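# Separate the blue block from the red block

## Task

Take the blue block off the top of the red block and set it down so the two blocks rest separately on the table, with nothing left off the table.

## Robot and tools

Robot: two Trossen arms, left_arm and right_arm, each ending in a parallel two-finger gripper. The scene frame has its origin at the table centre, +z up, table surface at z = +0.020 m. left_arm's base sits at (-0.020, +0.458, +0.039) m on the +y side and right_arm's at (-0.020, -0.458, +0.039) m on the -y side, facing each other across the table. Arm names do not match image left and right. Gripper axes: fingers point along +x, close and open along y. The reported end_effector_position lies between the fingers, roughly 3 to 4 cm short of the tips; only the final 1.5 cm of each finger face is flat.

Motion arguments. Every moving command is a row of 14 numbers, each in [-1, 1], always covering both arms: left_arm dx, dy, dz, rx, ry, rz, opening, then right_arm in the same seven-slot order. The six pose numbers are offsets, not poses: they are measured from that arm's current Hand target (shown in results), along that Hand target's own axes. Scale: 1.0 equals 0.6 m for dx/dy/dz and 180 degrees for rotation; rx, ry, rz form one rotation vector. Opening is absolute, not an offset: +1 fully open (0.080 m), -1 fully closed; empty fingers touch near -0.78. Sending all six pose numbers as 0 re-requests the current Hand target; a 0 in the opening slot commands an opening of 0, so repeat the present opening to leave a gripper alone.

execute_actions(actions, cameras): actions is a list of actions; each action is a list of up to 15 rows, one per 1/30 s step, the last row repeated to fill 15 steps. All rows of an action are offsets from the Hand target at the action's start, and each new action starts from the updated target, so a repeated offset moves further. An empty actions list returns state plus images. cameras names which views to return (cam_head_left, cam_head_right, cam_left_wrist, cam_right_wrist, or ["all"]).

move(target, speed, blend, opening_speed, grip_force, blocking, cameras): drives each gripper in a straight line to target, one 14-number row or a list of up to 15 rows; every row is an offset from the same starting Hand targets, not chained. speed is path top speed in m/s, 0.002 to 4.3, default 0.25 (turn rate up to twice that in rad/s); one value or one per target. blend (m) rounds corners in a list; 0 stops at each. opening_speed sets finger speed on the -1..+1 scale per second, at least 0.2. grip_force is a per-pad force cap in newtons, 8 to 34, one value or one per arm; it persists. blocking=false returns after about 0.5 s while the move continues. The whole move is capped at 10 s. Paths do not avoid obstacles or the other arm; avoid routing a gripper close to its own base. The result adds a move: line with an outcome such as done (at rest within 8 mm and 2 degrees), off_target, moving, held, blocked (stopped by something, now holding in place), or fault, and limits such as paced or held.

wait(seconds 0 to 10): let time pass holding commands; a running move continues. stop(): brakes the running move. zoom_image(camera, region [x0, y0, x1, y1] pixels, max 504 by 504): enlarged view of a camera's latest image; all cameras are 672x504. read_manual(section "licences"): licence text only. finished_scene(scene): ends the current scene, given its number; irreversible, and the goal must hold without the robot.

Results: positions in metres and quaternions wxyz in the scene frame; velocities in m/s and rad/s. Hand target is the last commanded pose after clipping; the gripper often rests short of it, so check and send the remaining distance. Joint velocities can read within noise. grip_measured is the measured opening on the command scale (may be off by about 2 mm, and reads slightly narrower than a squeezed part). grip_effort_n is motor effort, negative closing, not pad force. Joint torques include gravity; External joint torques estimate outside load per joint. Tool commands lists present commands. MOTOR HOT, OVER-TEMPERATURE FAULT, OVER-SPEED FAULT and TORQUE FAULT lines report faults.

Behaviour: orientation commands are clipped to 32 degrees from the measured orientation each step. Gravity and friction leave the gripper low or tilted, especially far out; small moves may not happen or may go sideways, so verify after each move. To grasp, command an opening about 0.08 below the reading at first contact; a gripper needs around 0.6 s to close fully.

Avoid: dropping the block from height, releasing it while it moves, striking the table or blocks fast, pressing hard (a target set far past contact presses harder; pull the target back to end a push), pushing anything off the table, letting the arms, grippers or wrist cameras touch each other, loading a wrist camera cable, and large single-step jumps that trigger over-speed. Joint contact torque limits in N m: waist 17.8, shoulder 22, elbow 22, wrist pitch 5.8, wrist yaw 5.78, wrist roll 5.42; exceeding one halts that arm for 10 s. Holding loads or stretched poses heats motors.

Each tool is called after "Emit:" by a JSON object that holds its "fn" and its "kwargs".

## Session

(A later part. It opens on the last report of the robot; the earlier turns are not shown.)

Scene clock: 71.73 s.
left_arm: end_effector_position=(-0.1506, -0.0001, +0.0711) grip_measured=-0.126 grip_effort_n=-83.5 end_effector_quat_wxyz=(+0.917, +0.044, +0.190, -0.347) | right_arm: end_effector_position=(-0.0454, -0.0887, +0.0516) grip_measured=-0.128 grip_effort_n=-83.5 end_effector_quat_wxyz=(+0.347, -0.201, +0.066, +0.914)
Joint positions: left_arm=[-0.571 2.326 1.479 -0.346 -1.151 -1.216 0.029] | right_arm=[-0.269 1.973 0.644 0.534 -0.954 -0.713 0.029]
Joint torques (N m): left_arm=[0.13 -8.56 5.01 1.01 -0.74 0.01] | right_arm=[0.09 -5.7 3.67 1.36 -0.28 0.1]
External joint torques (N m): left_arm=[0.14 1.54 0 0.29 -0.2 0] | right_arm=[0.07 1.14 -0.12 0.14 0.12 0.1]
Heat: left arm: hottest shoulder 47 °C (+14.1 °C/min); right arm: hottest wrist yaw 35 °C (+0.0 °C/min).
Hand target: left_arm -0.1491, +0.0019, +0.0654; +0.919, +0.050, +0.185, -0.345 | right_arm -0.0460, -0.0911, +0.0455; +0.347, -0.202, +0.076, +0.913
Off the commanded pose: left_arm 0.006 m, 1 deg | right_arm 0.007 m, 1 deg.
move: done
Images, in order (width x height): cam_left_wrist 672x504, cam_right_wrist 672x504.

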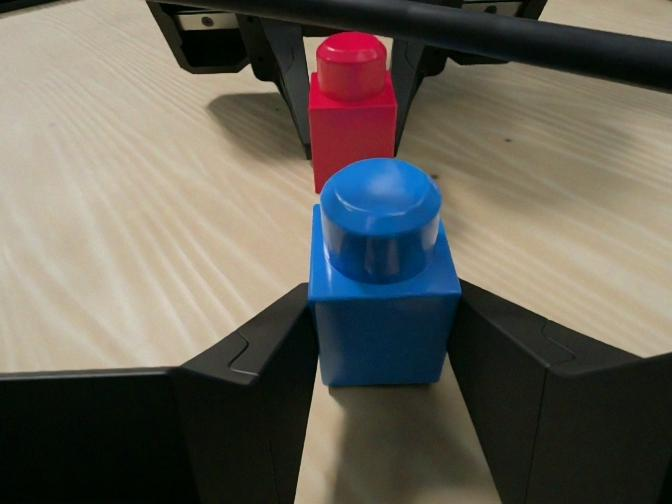

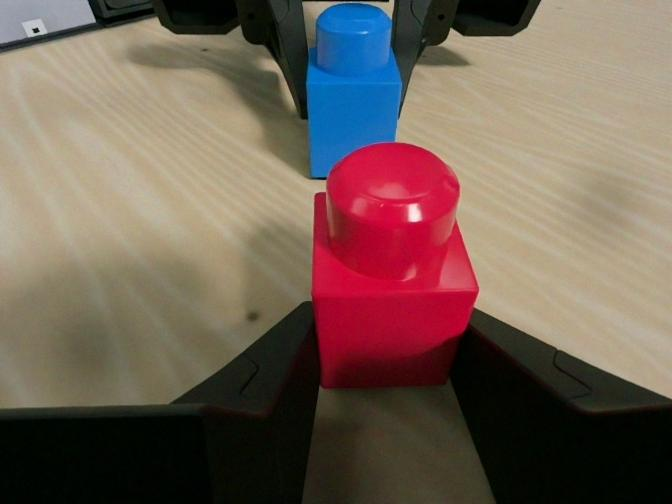

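Emit:
{"fn": "move", "kwargs": {"target": [[0.001,0.0001,-0.0023,0,0,0,-0.6, 0,0,0,0,0,0,-0.6],[0.001,0.0001,-0.0023,0,0,0,0.5, 0,0,0,0,0,0,0.5],[-0.09,0,0,0,0,0,0.5, -0.09,0,0,0,0,0,0.5]], "speed": [0.02,0.1,0.12], "opening_speed": 1.0, "cameras": ["all"]}}

Scene clock: 76.27 s.
left_arm: end_effector_position=(-0.1854, +0.0375, +0.0818) grip_measured=+0.497 grip_effort_n=16.0 end_effector_quat_wxyz=(+0.918, +0.058, +0.186, -0.345) | right_arm: end_effector_position=(-0.0101, -0.1250, +0.0641) grip_measured=+0.497 grip_effort_n=13.3 end_effector_quat_wxyz=(+0.347, -0.204, +0.084, +0.912)
Joint positions: left_arm=[-0.688 2.329 1.558 -0.717 -1.177 -1.503 0.057] | right_arm=[-0.431 1.846 0.625 0.194 -1.043 -0.948 0.057]
Joint torques (N m): left_arm=[0.19 -9.89 6.98 0.4 -0.82 -0.09] | right_arm=[0.05 -7.7 5.06 0.91 -0.83 -0.09]
External joint torques (N m): left_arm=[0.21 0.15 2.06 0.02 -0.23 -0.1] | right_arm=[-0.01 -1.51 0.98 -0.06 -0.32 -0.1]
Heat: left arm: hottest shoulder 47 °C (+14.2 °C/min); right arm: hottest wrist yaw 35 °C (+0.0 °C/min).
Hand target: left_arm -0.1866, +0.0351, +0.0858; +0.919, +0.050, +0.185, -0.345 | right_arm -0.0093, -0.1236, +0.0684; +0.347, -0.202, +0.076, +0.913
Off the commanded pose: left_arm 0.005 m, 1 deg | right_arm 0.005 m, 1 deg.
move: done

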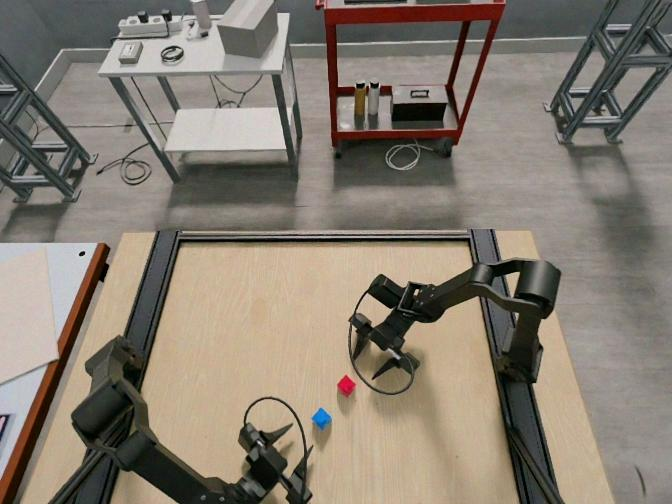

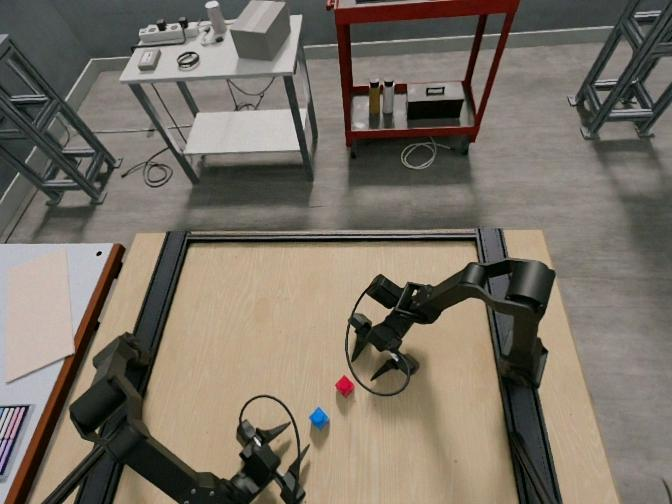

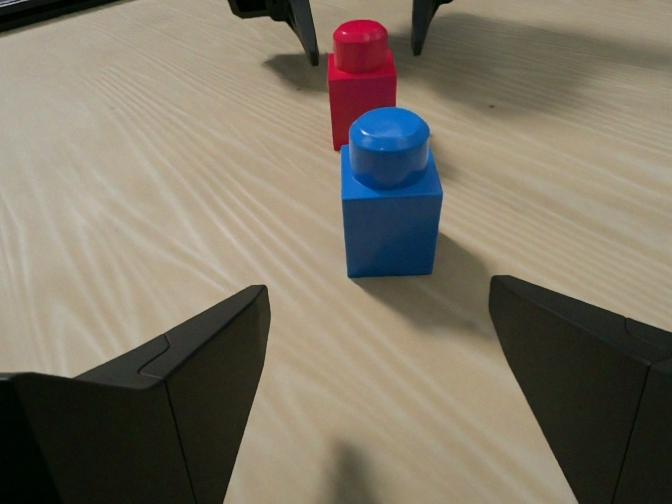

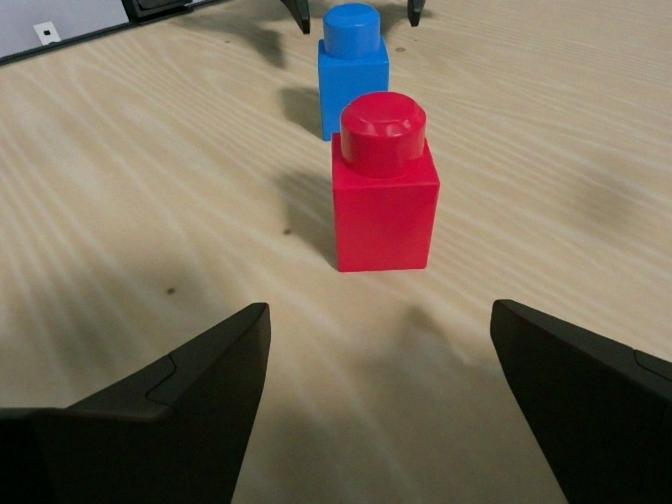

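Both blocks are standing upright on the table, apart from each other, and neither gripper is touching them.

Emit:
{"fn": "finished_scene", "kwargs": {"scene": 2}}

The scene is finished: the task was done.


## Next scene

The same job, from a new start.

Emit:
{"fn": "execute_actions", "kwargs": {"actions": []}}

Scene clock: 0.00 s.
left_arm: end_effector_position=(+0.2339, +0.4142, +0.2457) grip_measured=+1.000 grip_effort_n=n/a end_effector_quat_wxyz=(+0.992, +0.006, +0.120, +0.048) | right_arm: end_effector_position=(+0.1299, -0.2090, +0.3633) grip_measured=+1.000 grip_effort_n=n/a end_effector_quat_wxyz=(+0.540, -0.174, +0.021, +0.823)
Joint positions: left_arm=[1.081 0.623 0.398 -0.06 -0.57 -0.132 0.08] | right_arm=[-1.053 1.368 1.415 -1.231 -1.229 -1.324 0.08]
Joint velocities: within noise
Joint torques (N m): no reading
External joint torques (N m): no reading
Heat: left arm: hottest wrist pitch 35 °C (+0.0 °C/min); right arm: hottest wrist yaw 35 °C (+0.0 °C/min).
Hand target: left_arm +0.2339, +0.4142, +0.2477; +0.992, +0.005, +0.117, +0.048 | right_arm +0.1297, -0.2090, +0.3638; +0.540, -0.174, +0.021, +0.823
Tool commands: left_gripper/opening=+1.0 right_gripper/opening=+1.0

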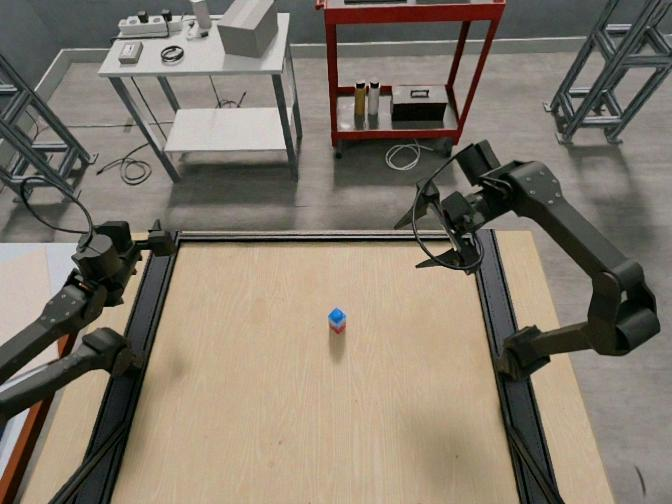

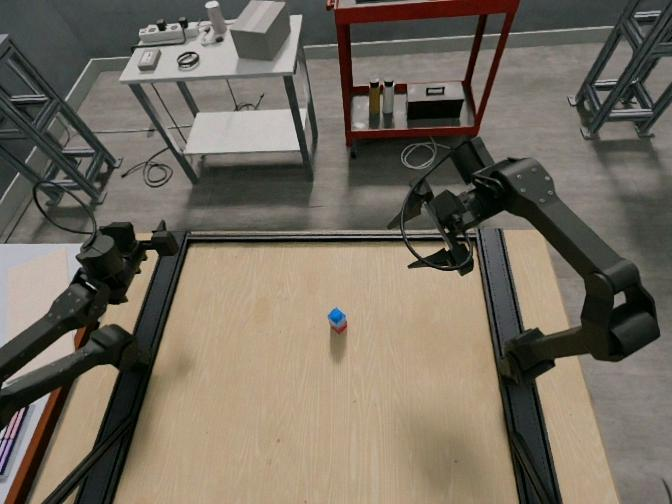

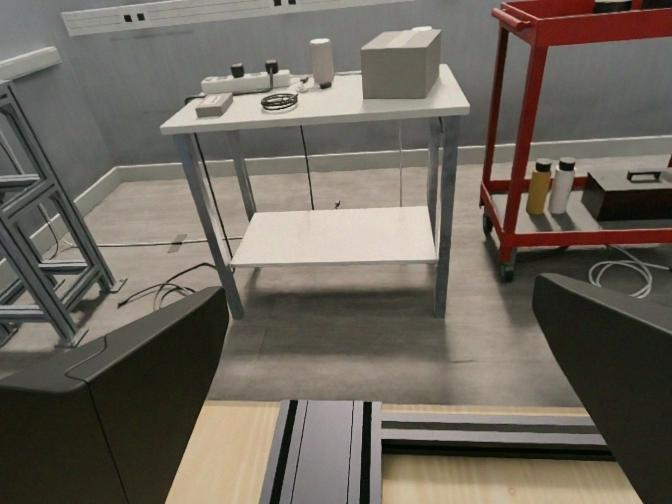

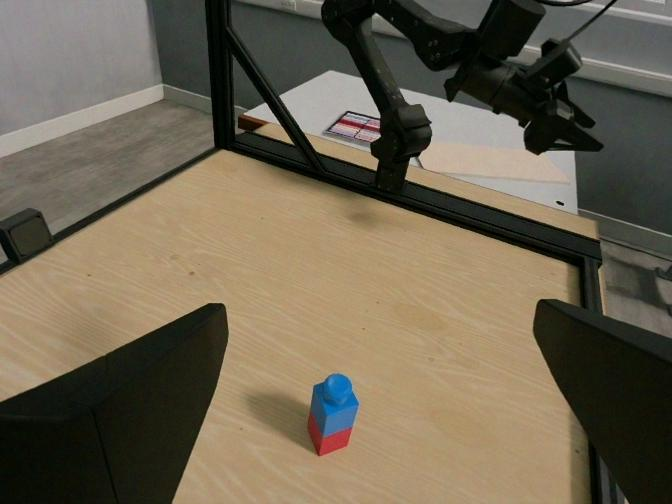

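Emit:
{"fn": "zoom_image", "kwargs": {"camera": "cam_head_left", "region": [308, 294, 364, 350]}}

Emit:
{"fn": "zoom_image", "kwargs": {"camera": "cam_right_wrist", "region": [280, 360, 380, 470]}}

Scaled by 9.000.

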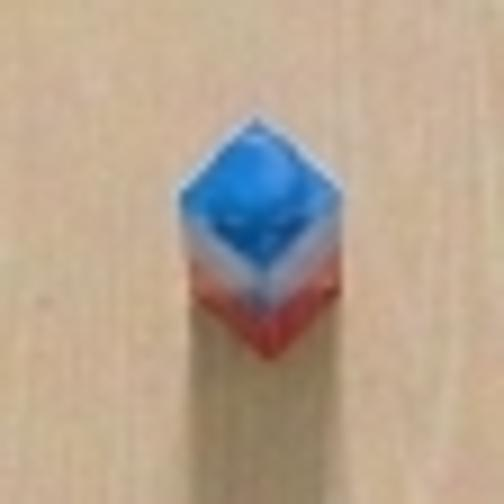

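Scaled by 4.582.

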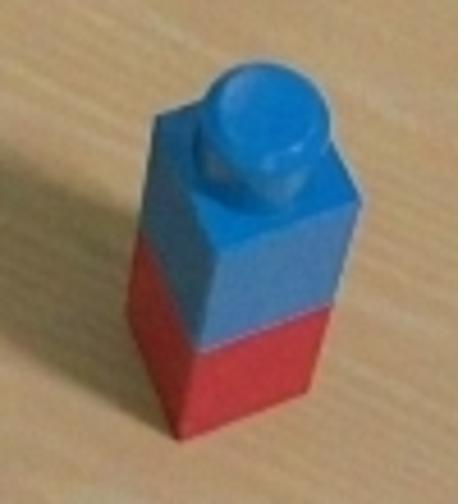

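Emit:
{"fn": "move", "kwargs": {"target": [-0.1255,-0.6372,-0.264,0.2295,0.0141,-0.7296,1, 0.3407,0.1952,-0.4077,0.1776,0.0618,-0.3307,1], "speed": 0.3, "cameras": ["all"]}}

Emit:
{"fn": "zoom_image", "kwargs": {"camera": "cam_head_left", "region": [270, 260, 400, 390]}}

Scene clock: 26.67 s.
left_arm: end_effector_position=(+0.1592, +0.0282, +0.1045) grip_measured=+1.000 grip_effort_n=-1.6 end_effector_quat_wxyz=(+0.399, +0.176, +0.080, -0.896) | right_arm: end_effector_position=(+0.0172, -0.1331, +0.0533) grip_measured=+1.000 grip_effort_n=-1.6 end_effector_quat_wxyz=(+0.892, -0.089, +0.198, +0.397)
Joint positions: left_arm=[0.696 2.238 1.482 -0.486 1.158 1.21 0.08] | right_arm=[0.238 1.84 0.382 0.766 0.844 0.553 0.08]
Joint torques (N m): left_arm=[-0.22 -7.96 7.51 0.72 0.72 0.24] | right_arm=[0.27 -4.59 4.46 1.34 0.61 0.17]
External joint torques (N m): left_arm=[-0.13 2 2.22 0.05 0.15 0.24] | right_arm=[0.24 0.73 1.19 0.01 0.29 0.17]
Heat: left arm: hottest wrist pitch 38 °C (+6.8 °C/min); right arm: hottest wrist yaw 35 °C (+0.0 °C/min).
Hand target: left_arm +0.1600, +0.0262, +0.1032; -0.397, -0.175, -0.077, +0.898 | right_arm +0.0166, -0.1318, +0.0529; +0.893, -0.088, +0.197, +0.395
Off the commanded pose: left_arm 0.003 m, 0 deg | right_arm 0.002 m, 0 deg.
move: done

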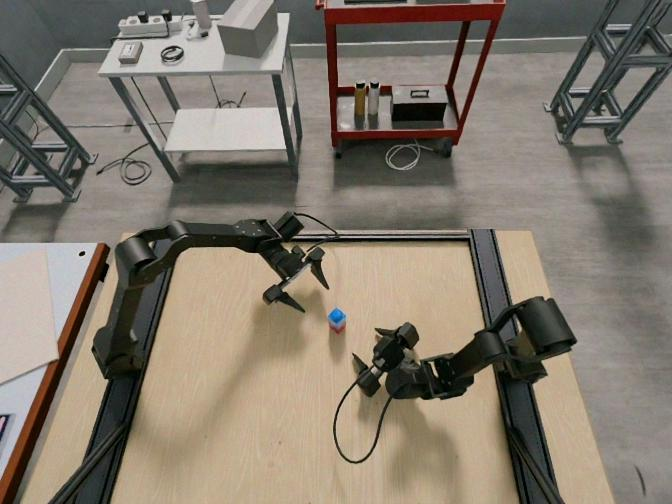

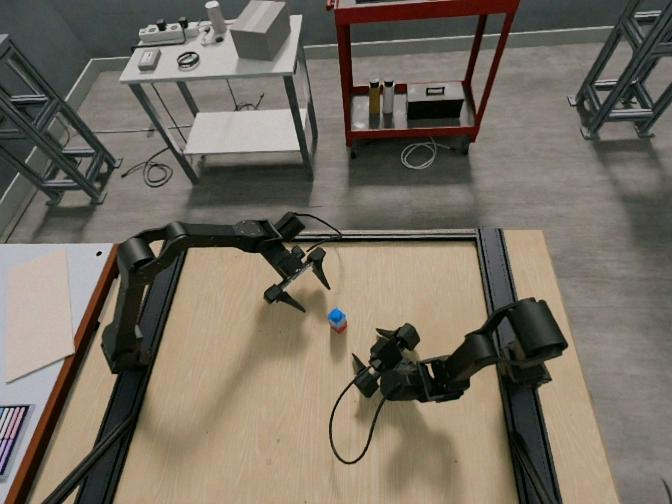

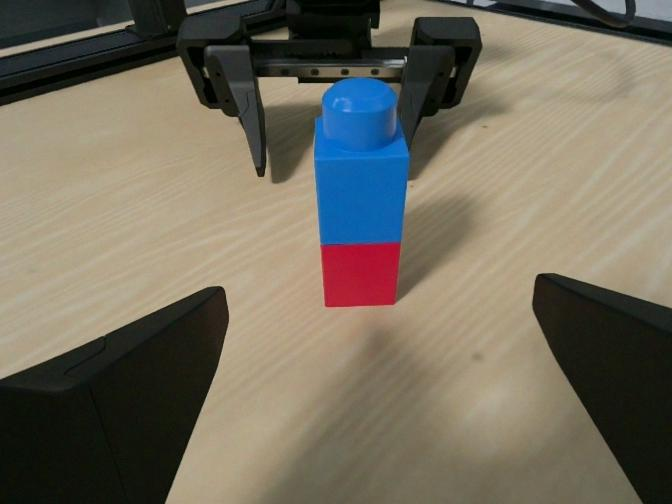

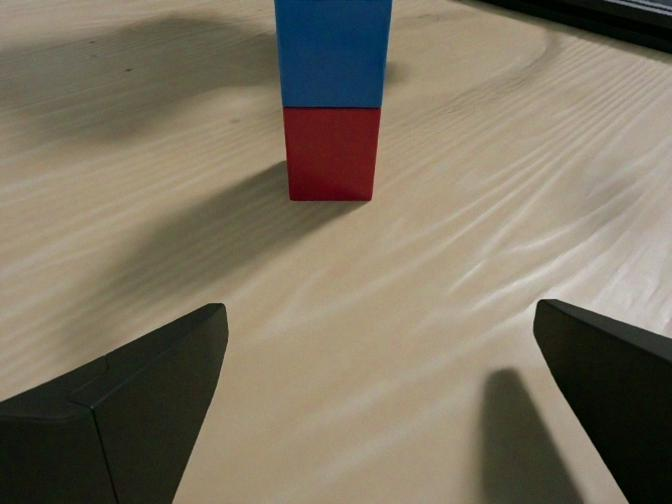

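Scaled by 3.877.

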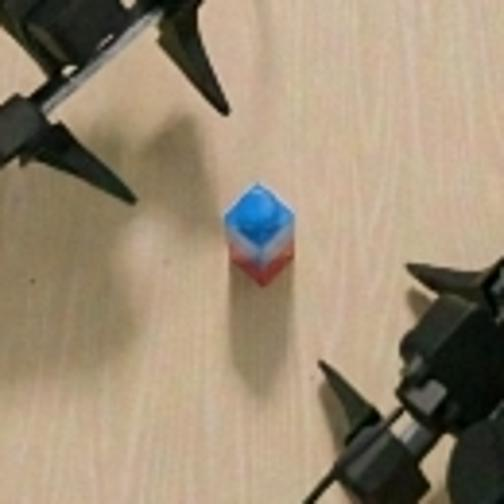

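Emit:
{"fn": "move", "kwargs": {"target": [0.087,0,0.0362,0,0,0,1, 0.1172,0.0198,0.0493,0,0,0,1], "speed": 0.1, "cameras": ["all"]}}

Emit:
{"fn": "zoom_image", "kwargs": {"camera": "cam_head_left", "region": [270, 260, 400, 390]}}

Scene clock: 41.23 s.
left_arm: end_effector_position=(+0.1228, -0.0173, +0.1119) grip_measured=+1.000 grip_effort_n=-1.2 end_effector_quat_wxyz=(+0.398, +0.176, +0.066, -0.898) | right_arm: end_effector_position=(+0.0589, -0.0693, +0.0519) grip_measured=+1.000 grip_effort_n=-1.2 end_effector_quat_wxyz=(+0.894, -0.086, +0.197, +0.394)
Joint positions: left_arm=[0.567 2.239 1.474 -0.212 1.11 0.947 0.08] | right_arm=[0.046 1.998 0.601 0.819 0.698 0.399 0.08]
Joint torques (N m): left_arm=[0.16 -8.54 5.56 1.23 0.34 -0.16] | right_arm=[-0.25 -6.16 5.05 1.58 0.05 -0.05]
External joint torques (N m): left_arm=[0.19 1.67 -0.01 0.27 -0.15 -0.16] | right_arm=[-0.3 0.76 1.33 0.1 -0.18 -0.06]
Heat: left arm: hottest wrist pitch 37 °C (+2.9 °C/min); right arm: hottest wrist yaw 35 °C (+0.0 °C/min).
Hand target: left_arm +0.1221, -0.0157, +0.1039; -0.397, -0.175, -0.077, +0.898 | right_arm +0.0589, -0.0673, +0.0502; +0.893, -0.087, +0.197, +0.396
Off the commanded pose: left_arm 0.008 m, 1 deg | right_arm 0.003 m, 0 deg.
move: done

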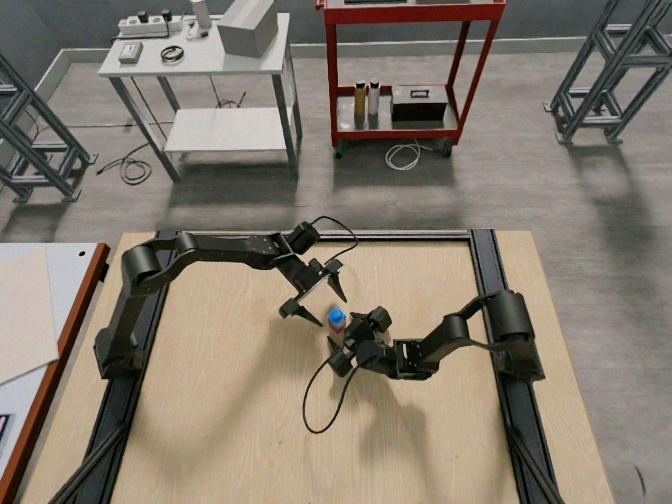

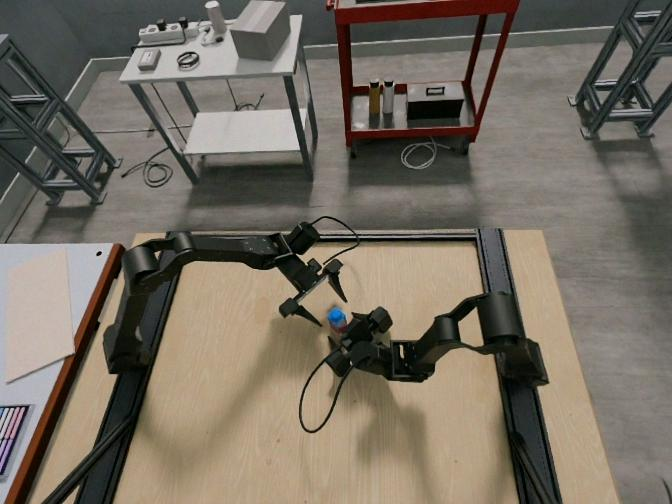

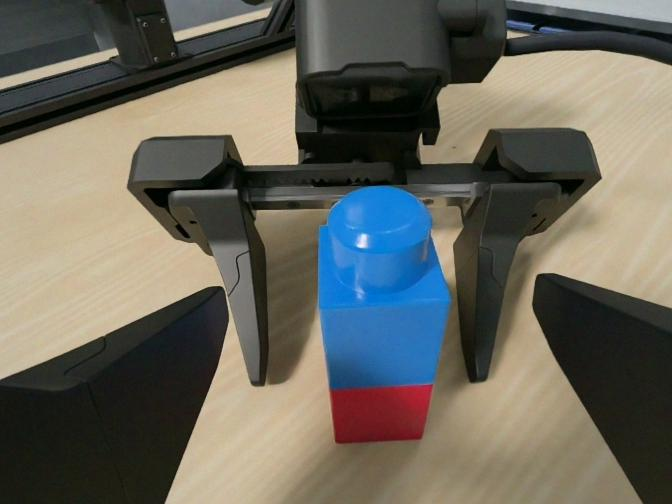

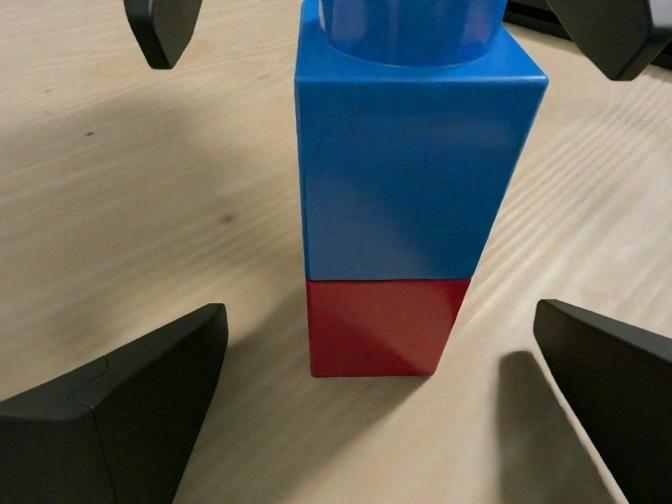

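Scaled by 3.877.

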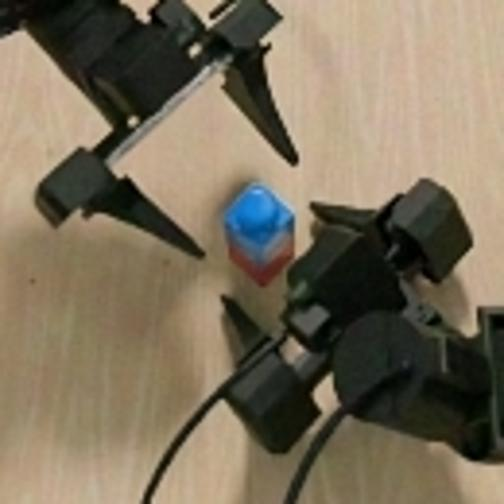

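Emit:
{"fn": "move", "kwargs": {"target": [[0.0203,0,-0.0127,0,0,0,1, 0.0045,0.0035,0.0021,0,0,0,1],[0.0203,0,-0.0127,0,0,0,1, 0.0045,0.0035,0.0021,0,0,0,-0.6]], "speed": 0.06, "opening_speed": 0.9, "cameras": ["all"]}}

Emit:
{"fn": "zoom_image", "kwargs": {"camera": "cam_head_left", "region": [270, 260, 400, 390]}}

Scene clock: 49.90 s.
left_arm: end_effector_position=(+0.1181, -0.0232, +0.1000) grip_measured=+1.000 grip_effort_n=-1.2 end_effector_quat_wxyz=(+0.399, +0.175, +0.067, -0.898) | right_arm: end_effector_position=(+0.0591, -0.0652, +0.0524) grip_measured=-0.124 grip_effort_n=-83.5 end_effector_quat_wxyz=(+0.894, -0.085, +0.196, +0.394)
Joint positions: left_arm=[0.551 2.267 1.463 -0.144 1.1 0.913 0.08] | right_arm=[0.045 2.005 0.617 0.813 0.696 0.397 0.029]
Joint torques (N m): left_arm=[0.06 -8.46 5.51 1.26 0.35 -0.1] | right_arm=[-0.24 -6.25 5.01 1.49 0.05 -0.07]
External joint torques (N m): left_arm=[0.1 1.7 0.13 0.3 -0.11 -0.1] | right_arm=[-0.31 0.82 1.19 0 -0.17 -0.07]
Heat: left arm: hottest shoulder 38 °C (+4.8 °C/min); right arm: hottest wrist yaw 35 °C (+0.0 °C/min).
Hand target: left_arm +0.1163, -0.0219, +0.0921; -0.397, -0.175, -0.077, +0.898 | right_arm +0.0595, -0.0637, +0.0503; +0.893, -0.087, +0.197, +0.395
Off the commanded pose: left_arm 0.008 m, 1 deg | right_arm 0.003 m, 0 deg.
move: done

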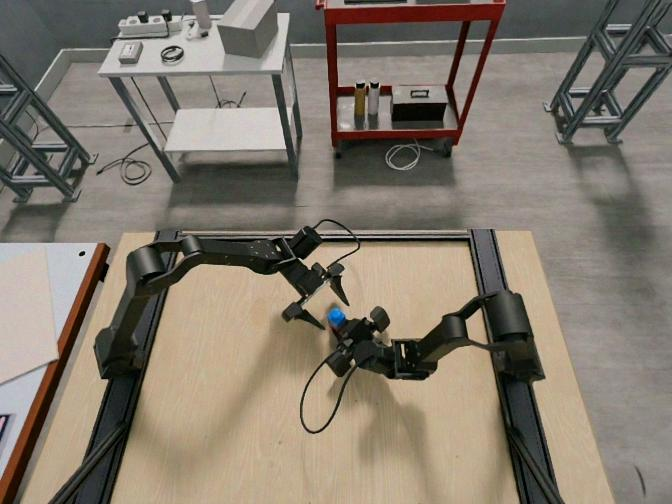

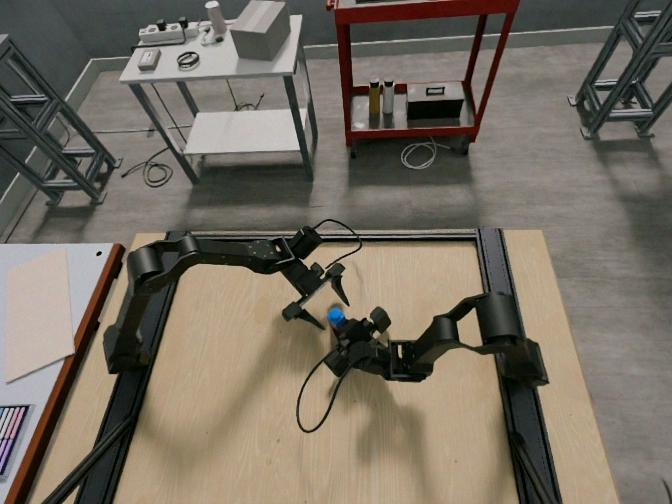

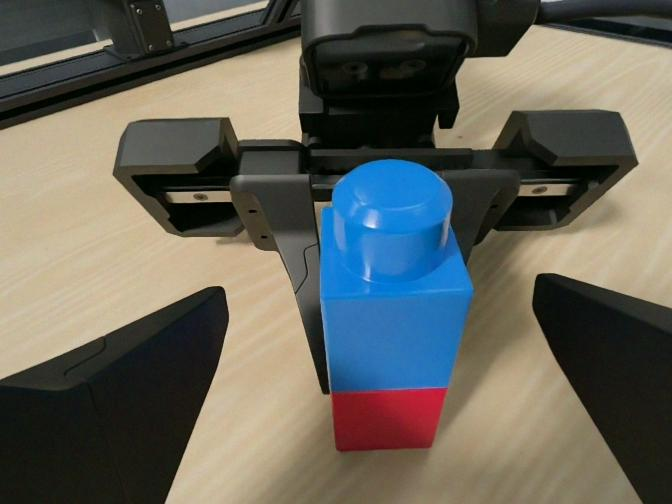

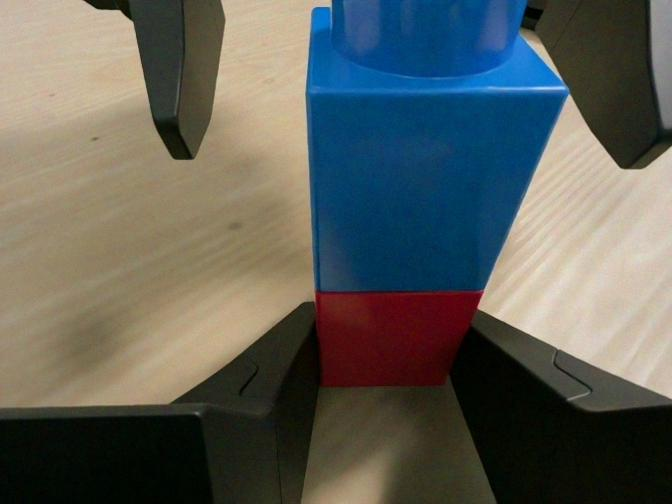

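Scaled by 3.877.

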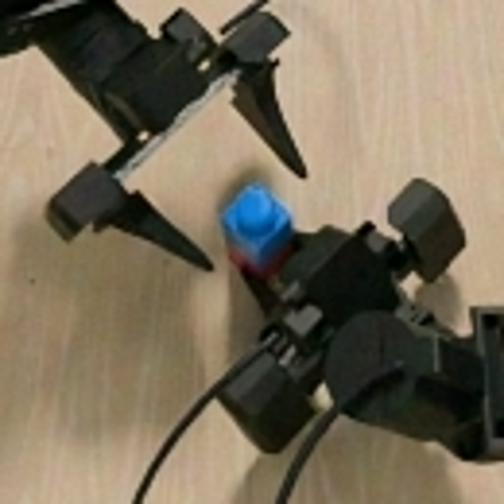

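Emit:
{"fn": "move", "kwargs": {"target": [[0,0,0,0,0,0,-0.6, 0,0,0,0,0,0,-0.6],[-0.0393,0,0.0974,0,0,0,-0.6, 0,0,0,0,0,0,-0.6]], "speed": 0.06, "opening_speed": 0.9, "cameras": ["all"]}}

Scene clock: 55.73 s.
left_arm: end_effector_position=(+0.1163, -0.0196, +0.1432) grip_measured=-0.125 grip_effort_n=-83.5 end_effector_quat_wxyz=(+0.396, +0.175, +0.090, -0.897) | right_arm: end_effector_position=(+0.0589, -0.0615, +0.0542) grip_measured=-0.124 grip_effort_n=-83.5 end_effector_quat_wxyz=(+0.893, -0.081, +0.196, +0.397)
Joint positions: left_arm=[0.551 2.183 1.532 -0.341 1.092 0.911 0.029] | right_arm=[0.043 2.007 0.628 0.812 0.689 0.395 0.029]
Joint torques (N m): left_arm=[0.16 -11.35 8.41 0.94 0.62 -0.12] | right_arm=[-0.07 -6.46 3.6 1.58 0.3 -0.02]
External joint torques (N m): left_arm=[0.19 -1.17 2.56 -0.02 0.13 -0.12] | right_arm=[-0.08 0.56 -0.17 0.11 0.07 -0.02]
Heat: left arm: hottest shoulder 40 °C (+6.5 °C/min); right arm: hottest wrist yaw 35 °C (+0.0 °C/min).
Hand target: left_arm +0.1162, -0.0219, +0.1551; -0.397, -0.174, -0.077, +0.898 | right_arm +0.0595, -0.0638, +0.0502; +0.893, -0.087, +0.197, +0.395
Off the commanded pose: left_arm 0.012 m, 2 deg | right_arm 0.005 m, 1 deg.
move: off_target (left_arm)

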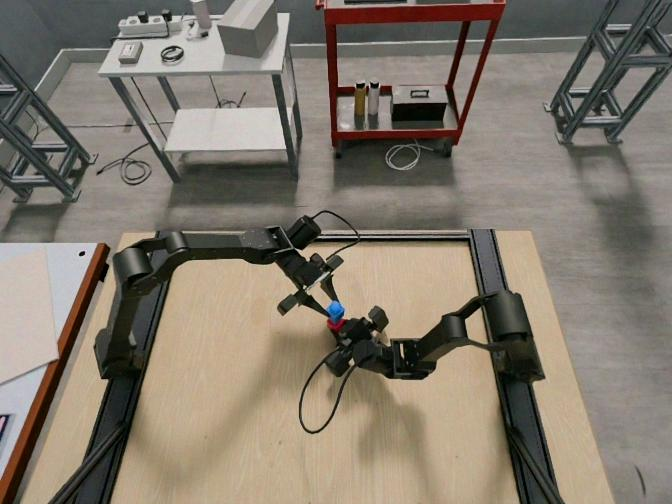

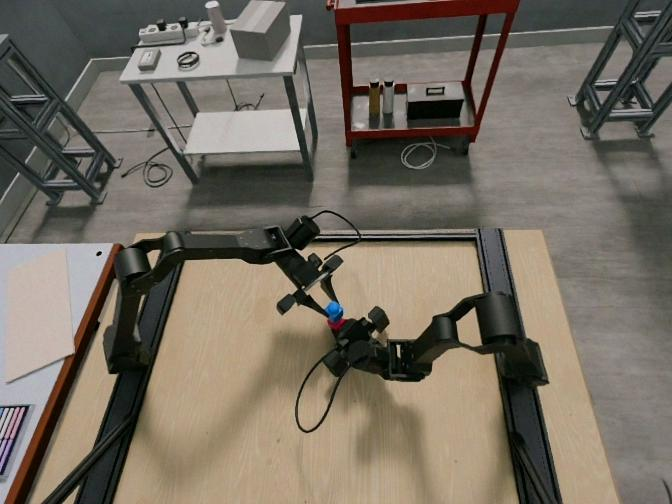

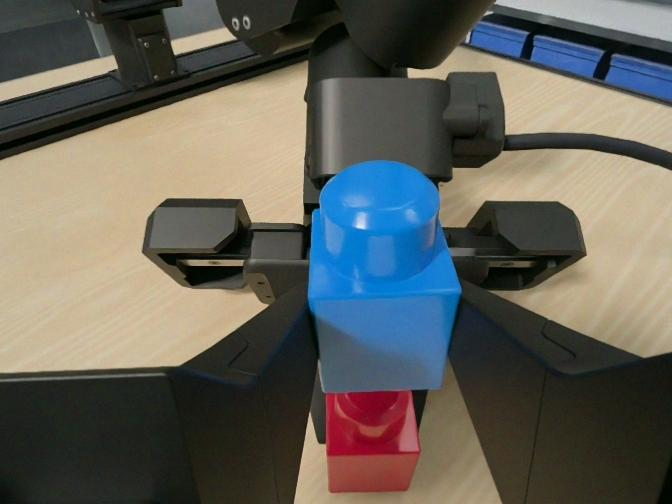

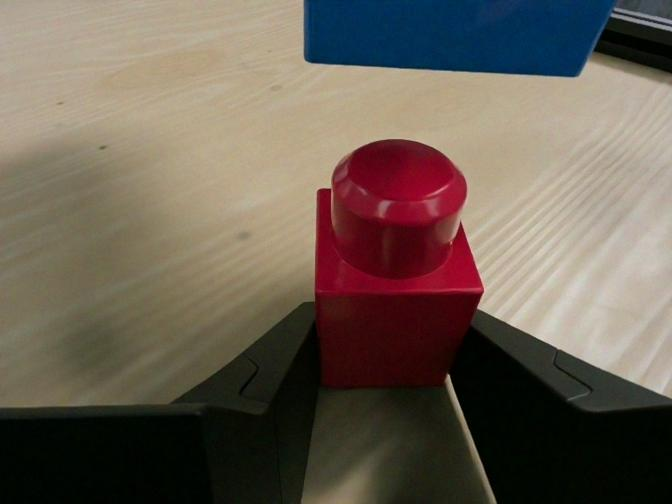

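Emit:
{"fn": "move", "kwargs": {"target": [[-0.0773,0,-0.0313,0,0,0,-0.6, 0.0028,0,-0.006,0,0,0,-0.6],[-0.0192,-0.1333,-0.1752,0,0,0,-0.6, 0.0028,0,-0.006,0,0,0,-0.6]], "speed": [0.12,0.09], "blend": [0.02,0], "cameras": ["all"]}}

Emit:
{"fn": "zoom_image", "kwargs": {"camera": "cam_left_wrist", "region": [290, 330, 470, 470]}}

Emit:
{"fn": "zoom_image", "kwargs": {"camera": "cam_right_wrist", "region": [100, 0, 500, 200]}}

Scene clock: 61.90 s.
left_arm: end_effector_position=(+0.0921, +0.0685, +0.0600) grip_measured=-0.125 grip_effort_n=-83.5 end_effector_quat_wxyz=(+0.397, +0.174, +0.078, -0.898) | right_arm: end_effector_position=(+0.0589, -0.0609, +0.0519) grip_measured=-0.124 grip_effort_n=-83.5 end_effector_quat_wxyz=(+0.893, -0.080, +0.195, +0.398)
Joint positions: left_arm=[0.625 2.118 1.016 0.003 1.137 1.056 0.029] | right_arm=[0.043 2.02 0.628 0.829 0.689 0.395 0.029]
Joint torques (N m): left_arm=[-0.46 -8.97 4.36 1.04 0.4 -0.1] | right_arm=[-0.06 -5.99 3.47 1.64 0.3 -0.01]
External joint torques (N m): left_arm=[-0.44 -0.71 0 0.19 -0.12 -0.1] | right_arm=[-0.11 1.07 -0.24 0.17 0.08 -0.02]
Heat: left arm: hottest shoulder 42 °C (+8.0 °C/min); right arm: hottest wrist yaw 35 °C (+0.0 °C/min).
Hand target: left_arm +0.0908, +0.0689, +0.0620; -0.397, -0.174, -0.077, +0.898 | right_arm +0.0595, -0.0638, +0.0461; +0.893, -0.088, +0.197, +0.395
Off the commanded pose: left_arm 0.002 m, 0 deg | right_arm 0.006 m, 1 deg.
move: done

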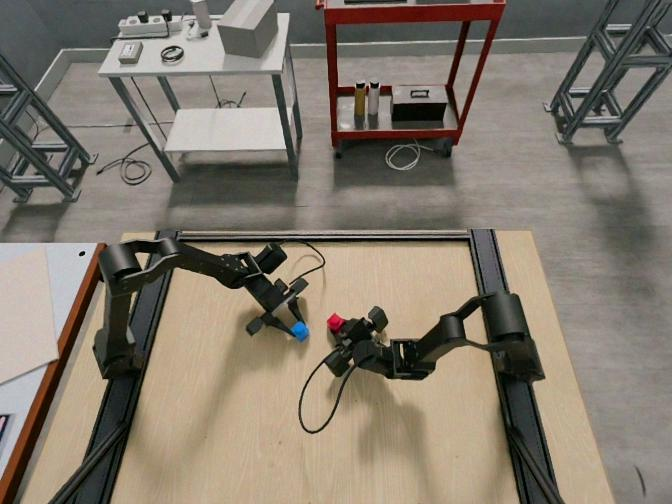

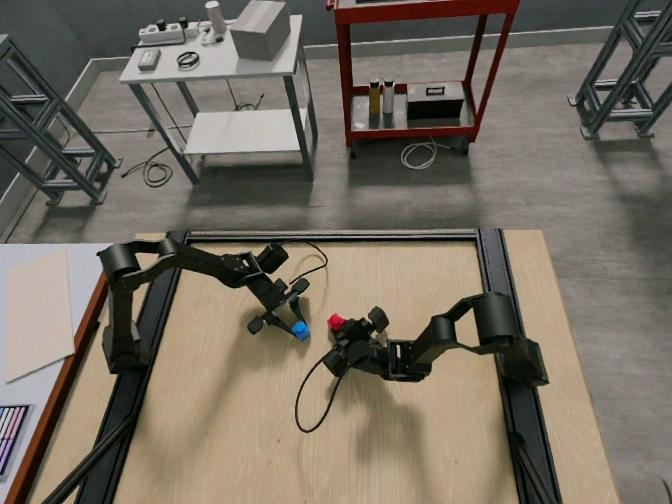

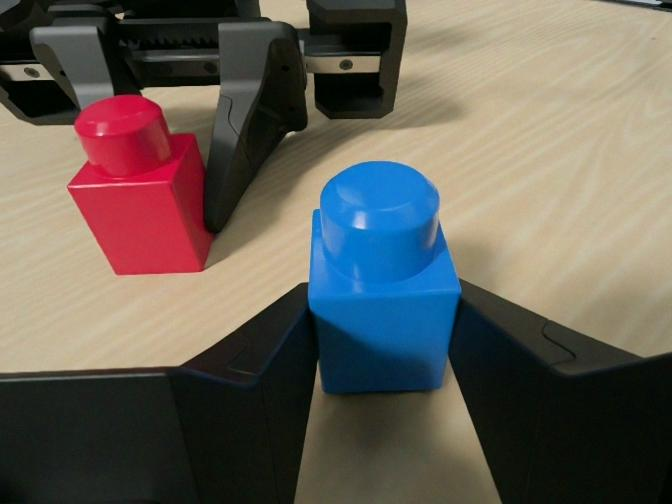

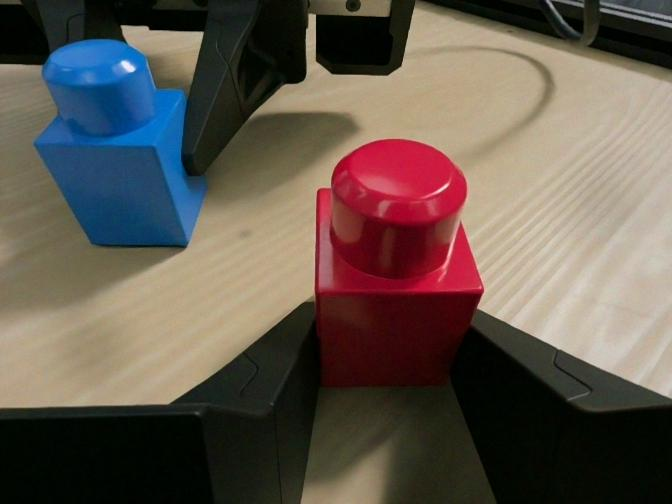

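Scaled by 2.800.

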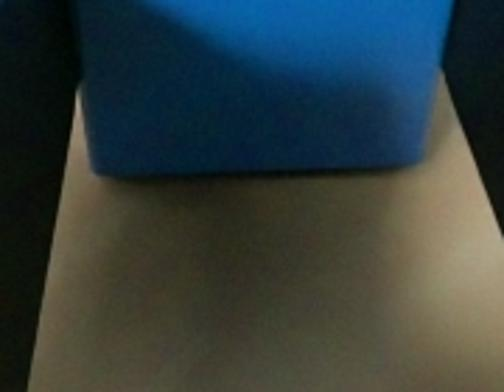

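Scaled by 1.260.

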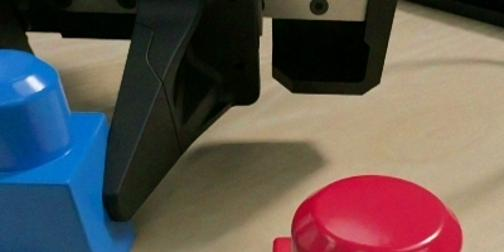

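Emit:
{"fn": "zoom_image", "kwargs": {"camera": "cam_right_wrist", "region": [60, 190, 240, 280]}}

Scaled by 2.800.

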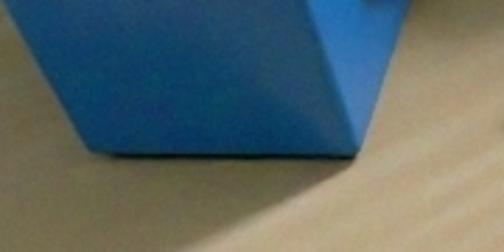

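Emit:
{"fn": "move", "kwargs": {"target": [[0.0009,0,-0.0023,0,0,0,-0.6, 0,0,0,0,0,0,-0.6],[0.0009,0,-0.0023,0,0,0,0.35, 0,0,0,0,0,0,0.35],[-0.09,0,0,0,0,0,0.35, -0.09,0,0,0,0,0,0.35]], "speed": [0.02,0.1,0.12], "opening_speed": 1.0, "cameras": ["all"]}}

Scene clock: 68.37 s.
left_arm: end_effector_position=(+0.1221, +0.1085, +0.0764) grip_measured=+0.347 grip_effort_n=16.0 end_effector_quat_wxyz=(+0.396, +0.173, +0.089, -0.897) | right_arm: end_effector_position=(+0.0266, -0.0985, +0.0669) grip_measured=+0.347 grip_effort_n=14.2 end_effector_quat_wxyz=(+0.892, -0.091, +0.198, +0.397)
Joint positions: left_arm=[0.764 2.076 1.081 -0.426 1.175 1.385 0.051] | right_arm=[0.172 1.85 0.514 0.683 0.793 0.493 0.051]
Joint torques (N m): left_arm=[0.12 -8.47 6.37 0.54 0.75 0.21] | right_arm=[0.19 -7.43 3.6 1.4 0.56 0.16]
External joint torques (N m): left_arm=[0.19 -0.5 2.04 0.07 0.16 0.2] | right_arm=[0.15 -1.37 -0.33 0 0.27 0.16]
Heat: left arm: hottest shoulder 43 °C (+9.1 °C/min); right arm: hottest wrist yaw 35 °C (+0.0 °C/min).
Hand target: left_arm +0.1245, +0.1060, +0.0822; -0.397, -0.174, -0.077, +0.898 | right_arm +0.0266, -0.1000, +0.0690; +0.893, -0.088, +0.197, +0.395
Off the commanded pose: left_arm 0.007 m, 1 deg | right_arm 0.003 m, 0 deg.
move: done

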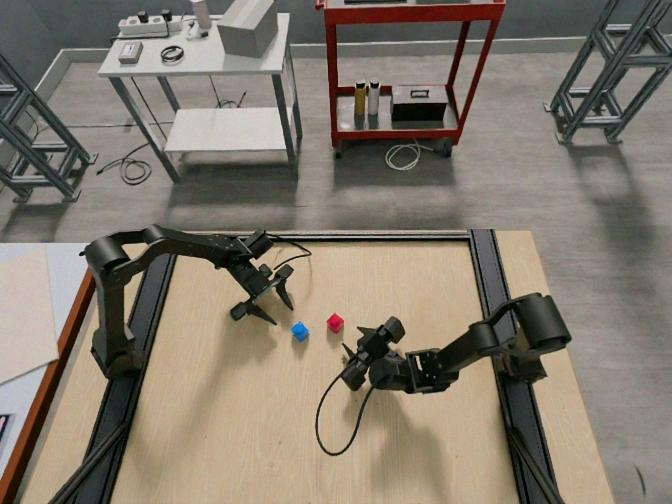

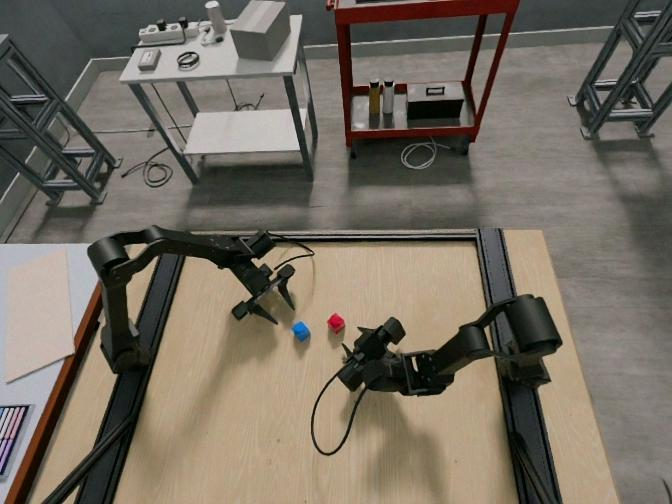

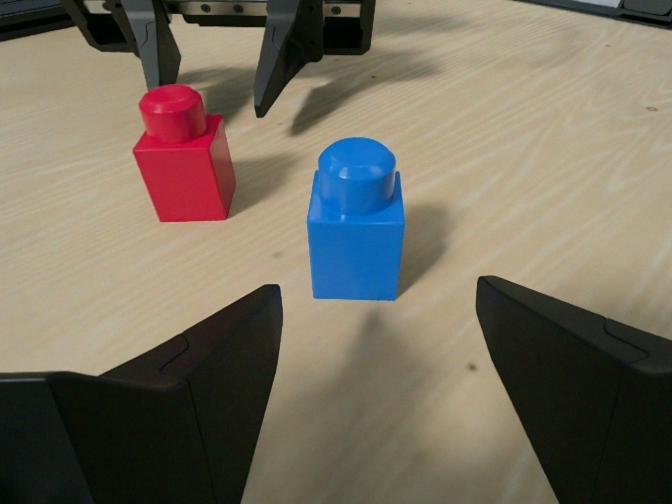

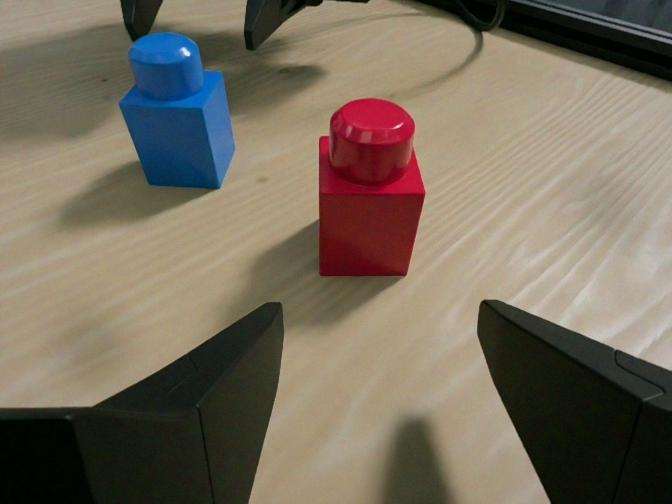

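Emit:
{"fn": "finished_scene", "kwargs": {"scene": 3}}

The scene is finished: the task was done.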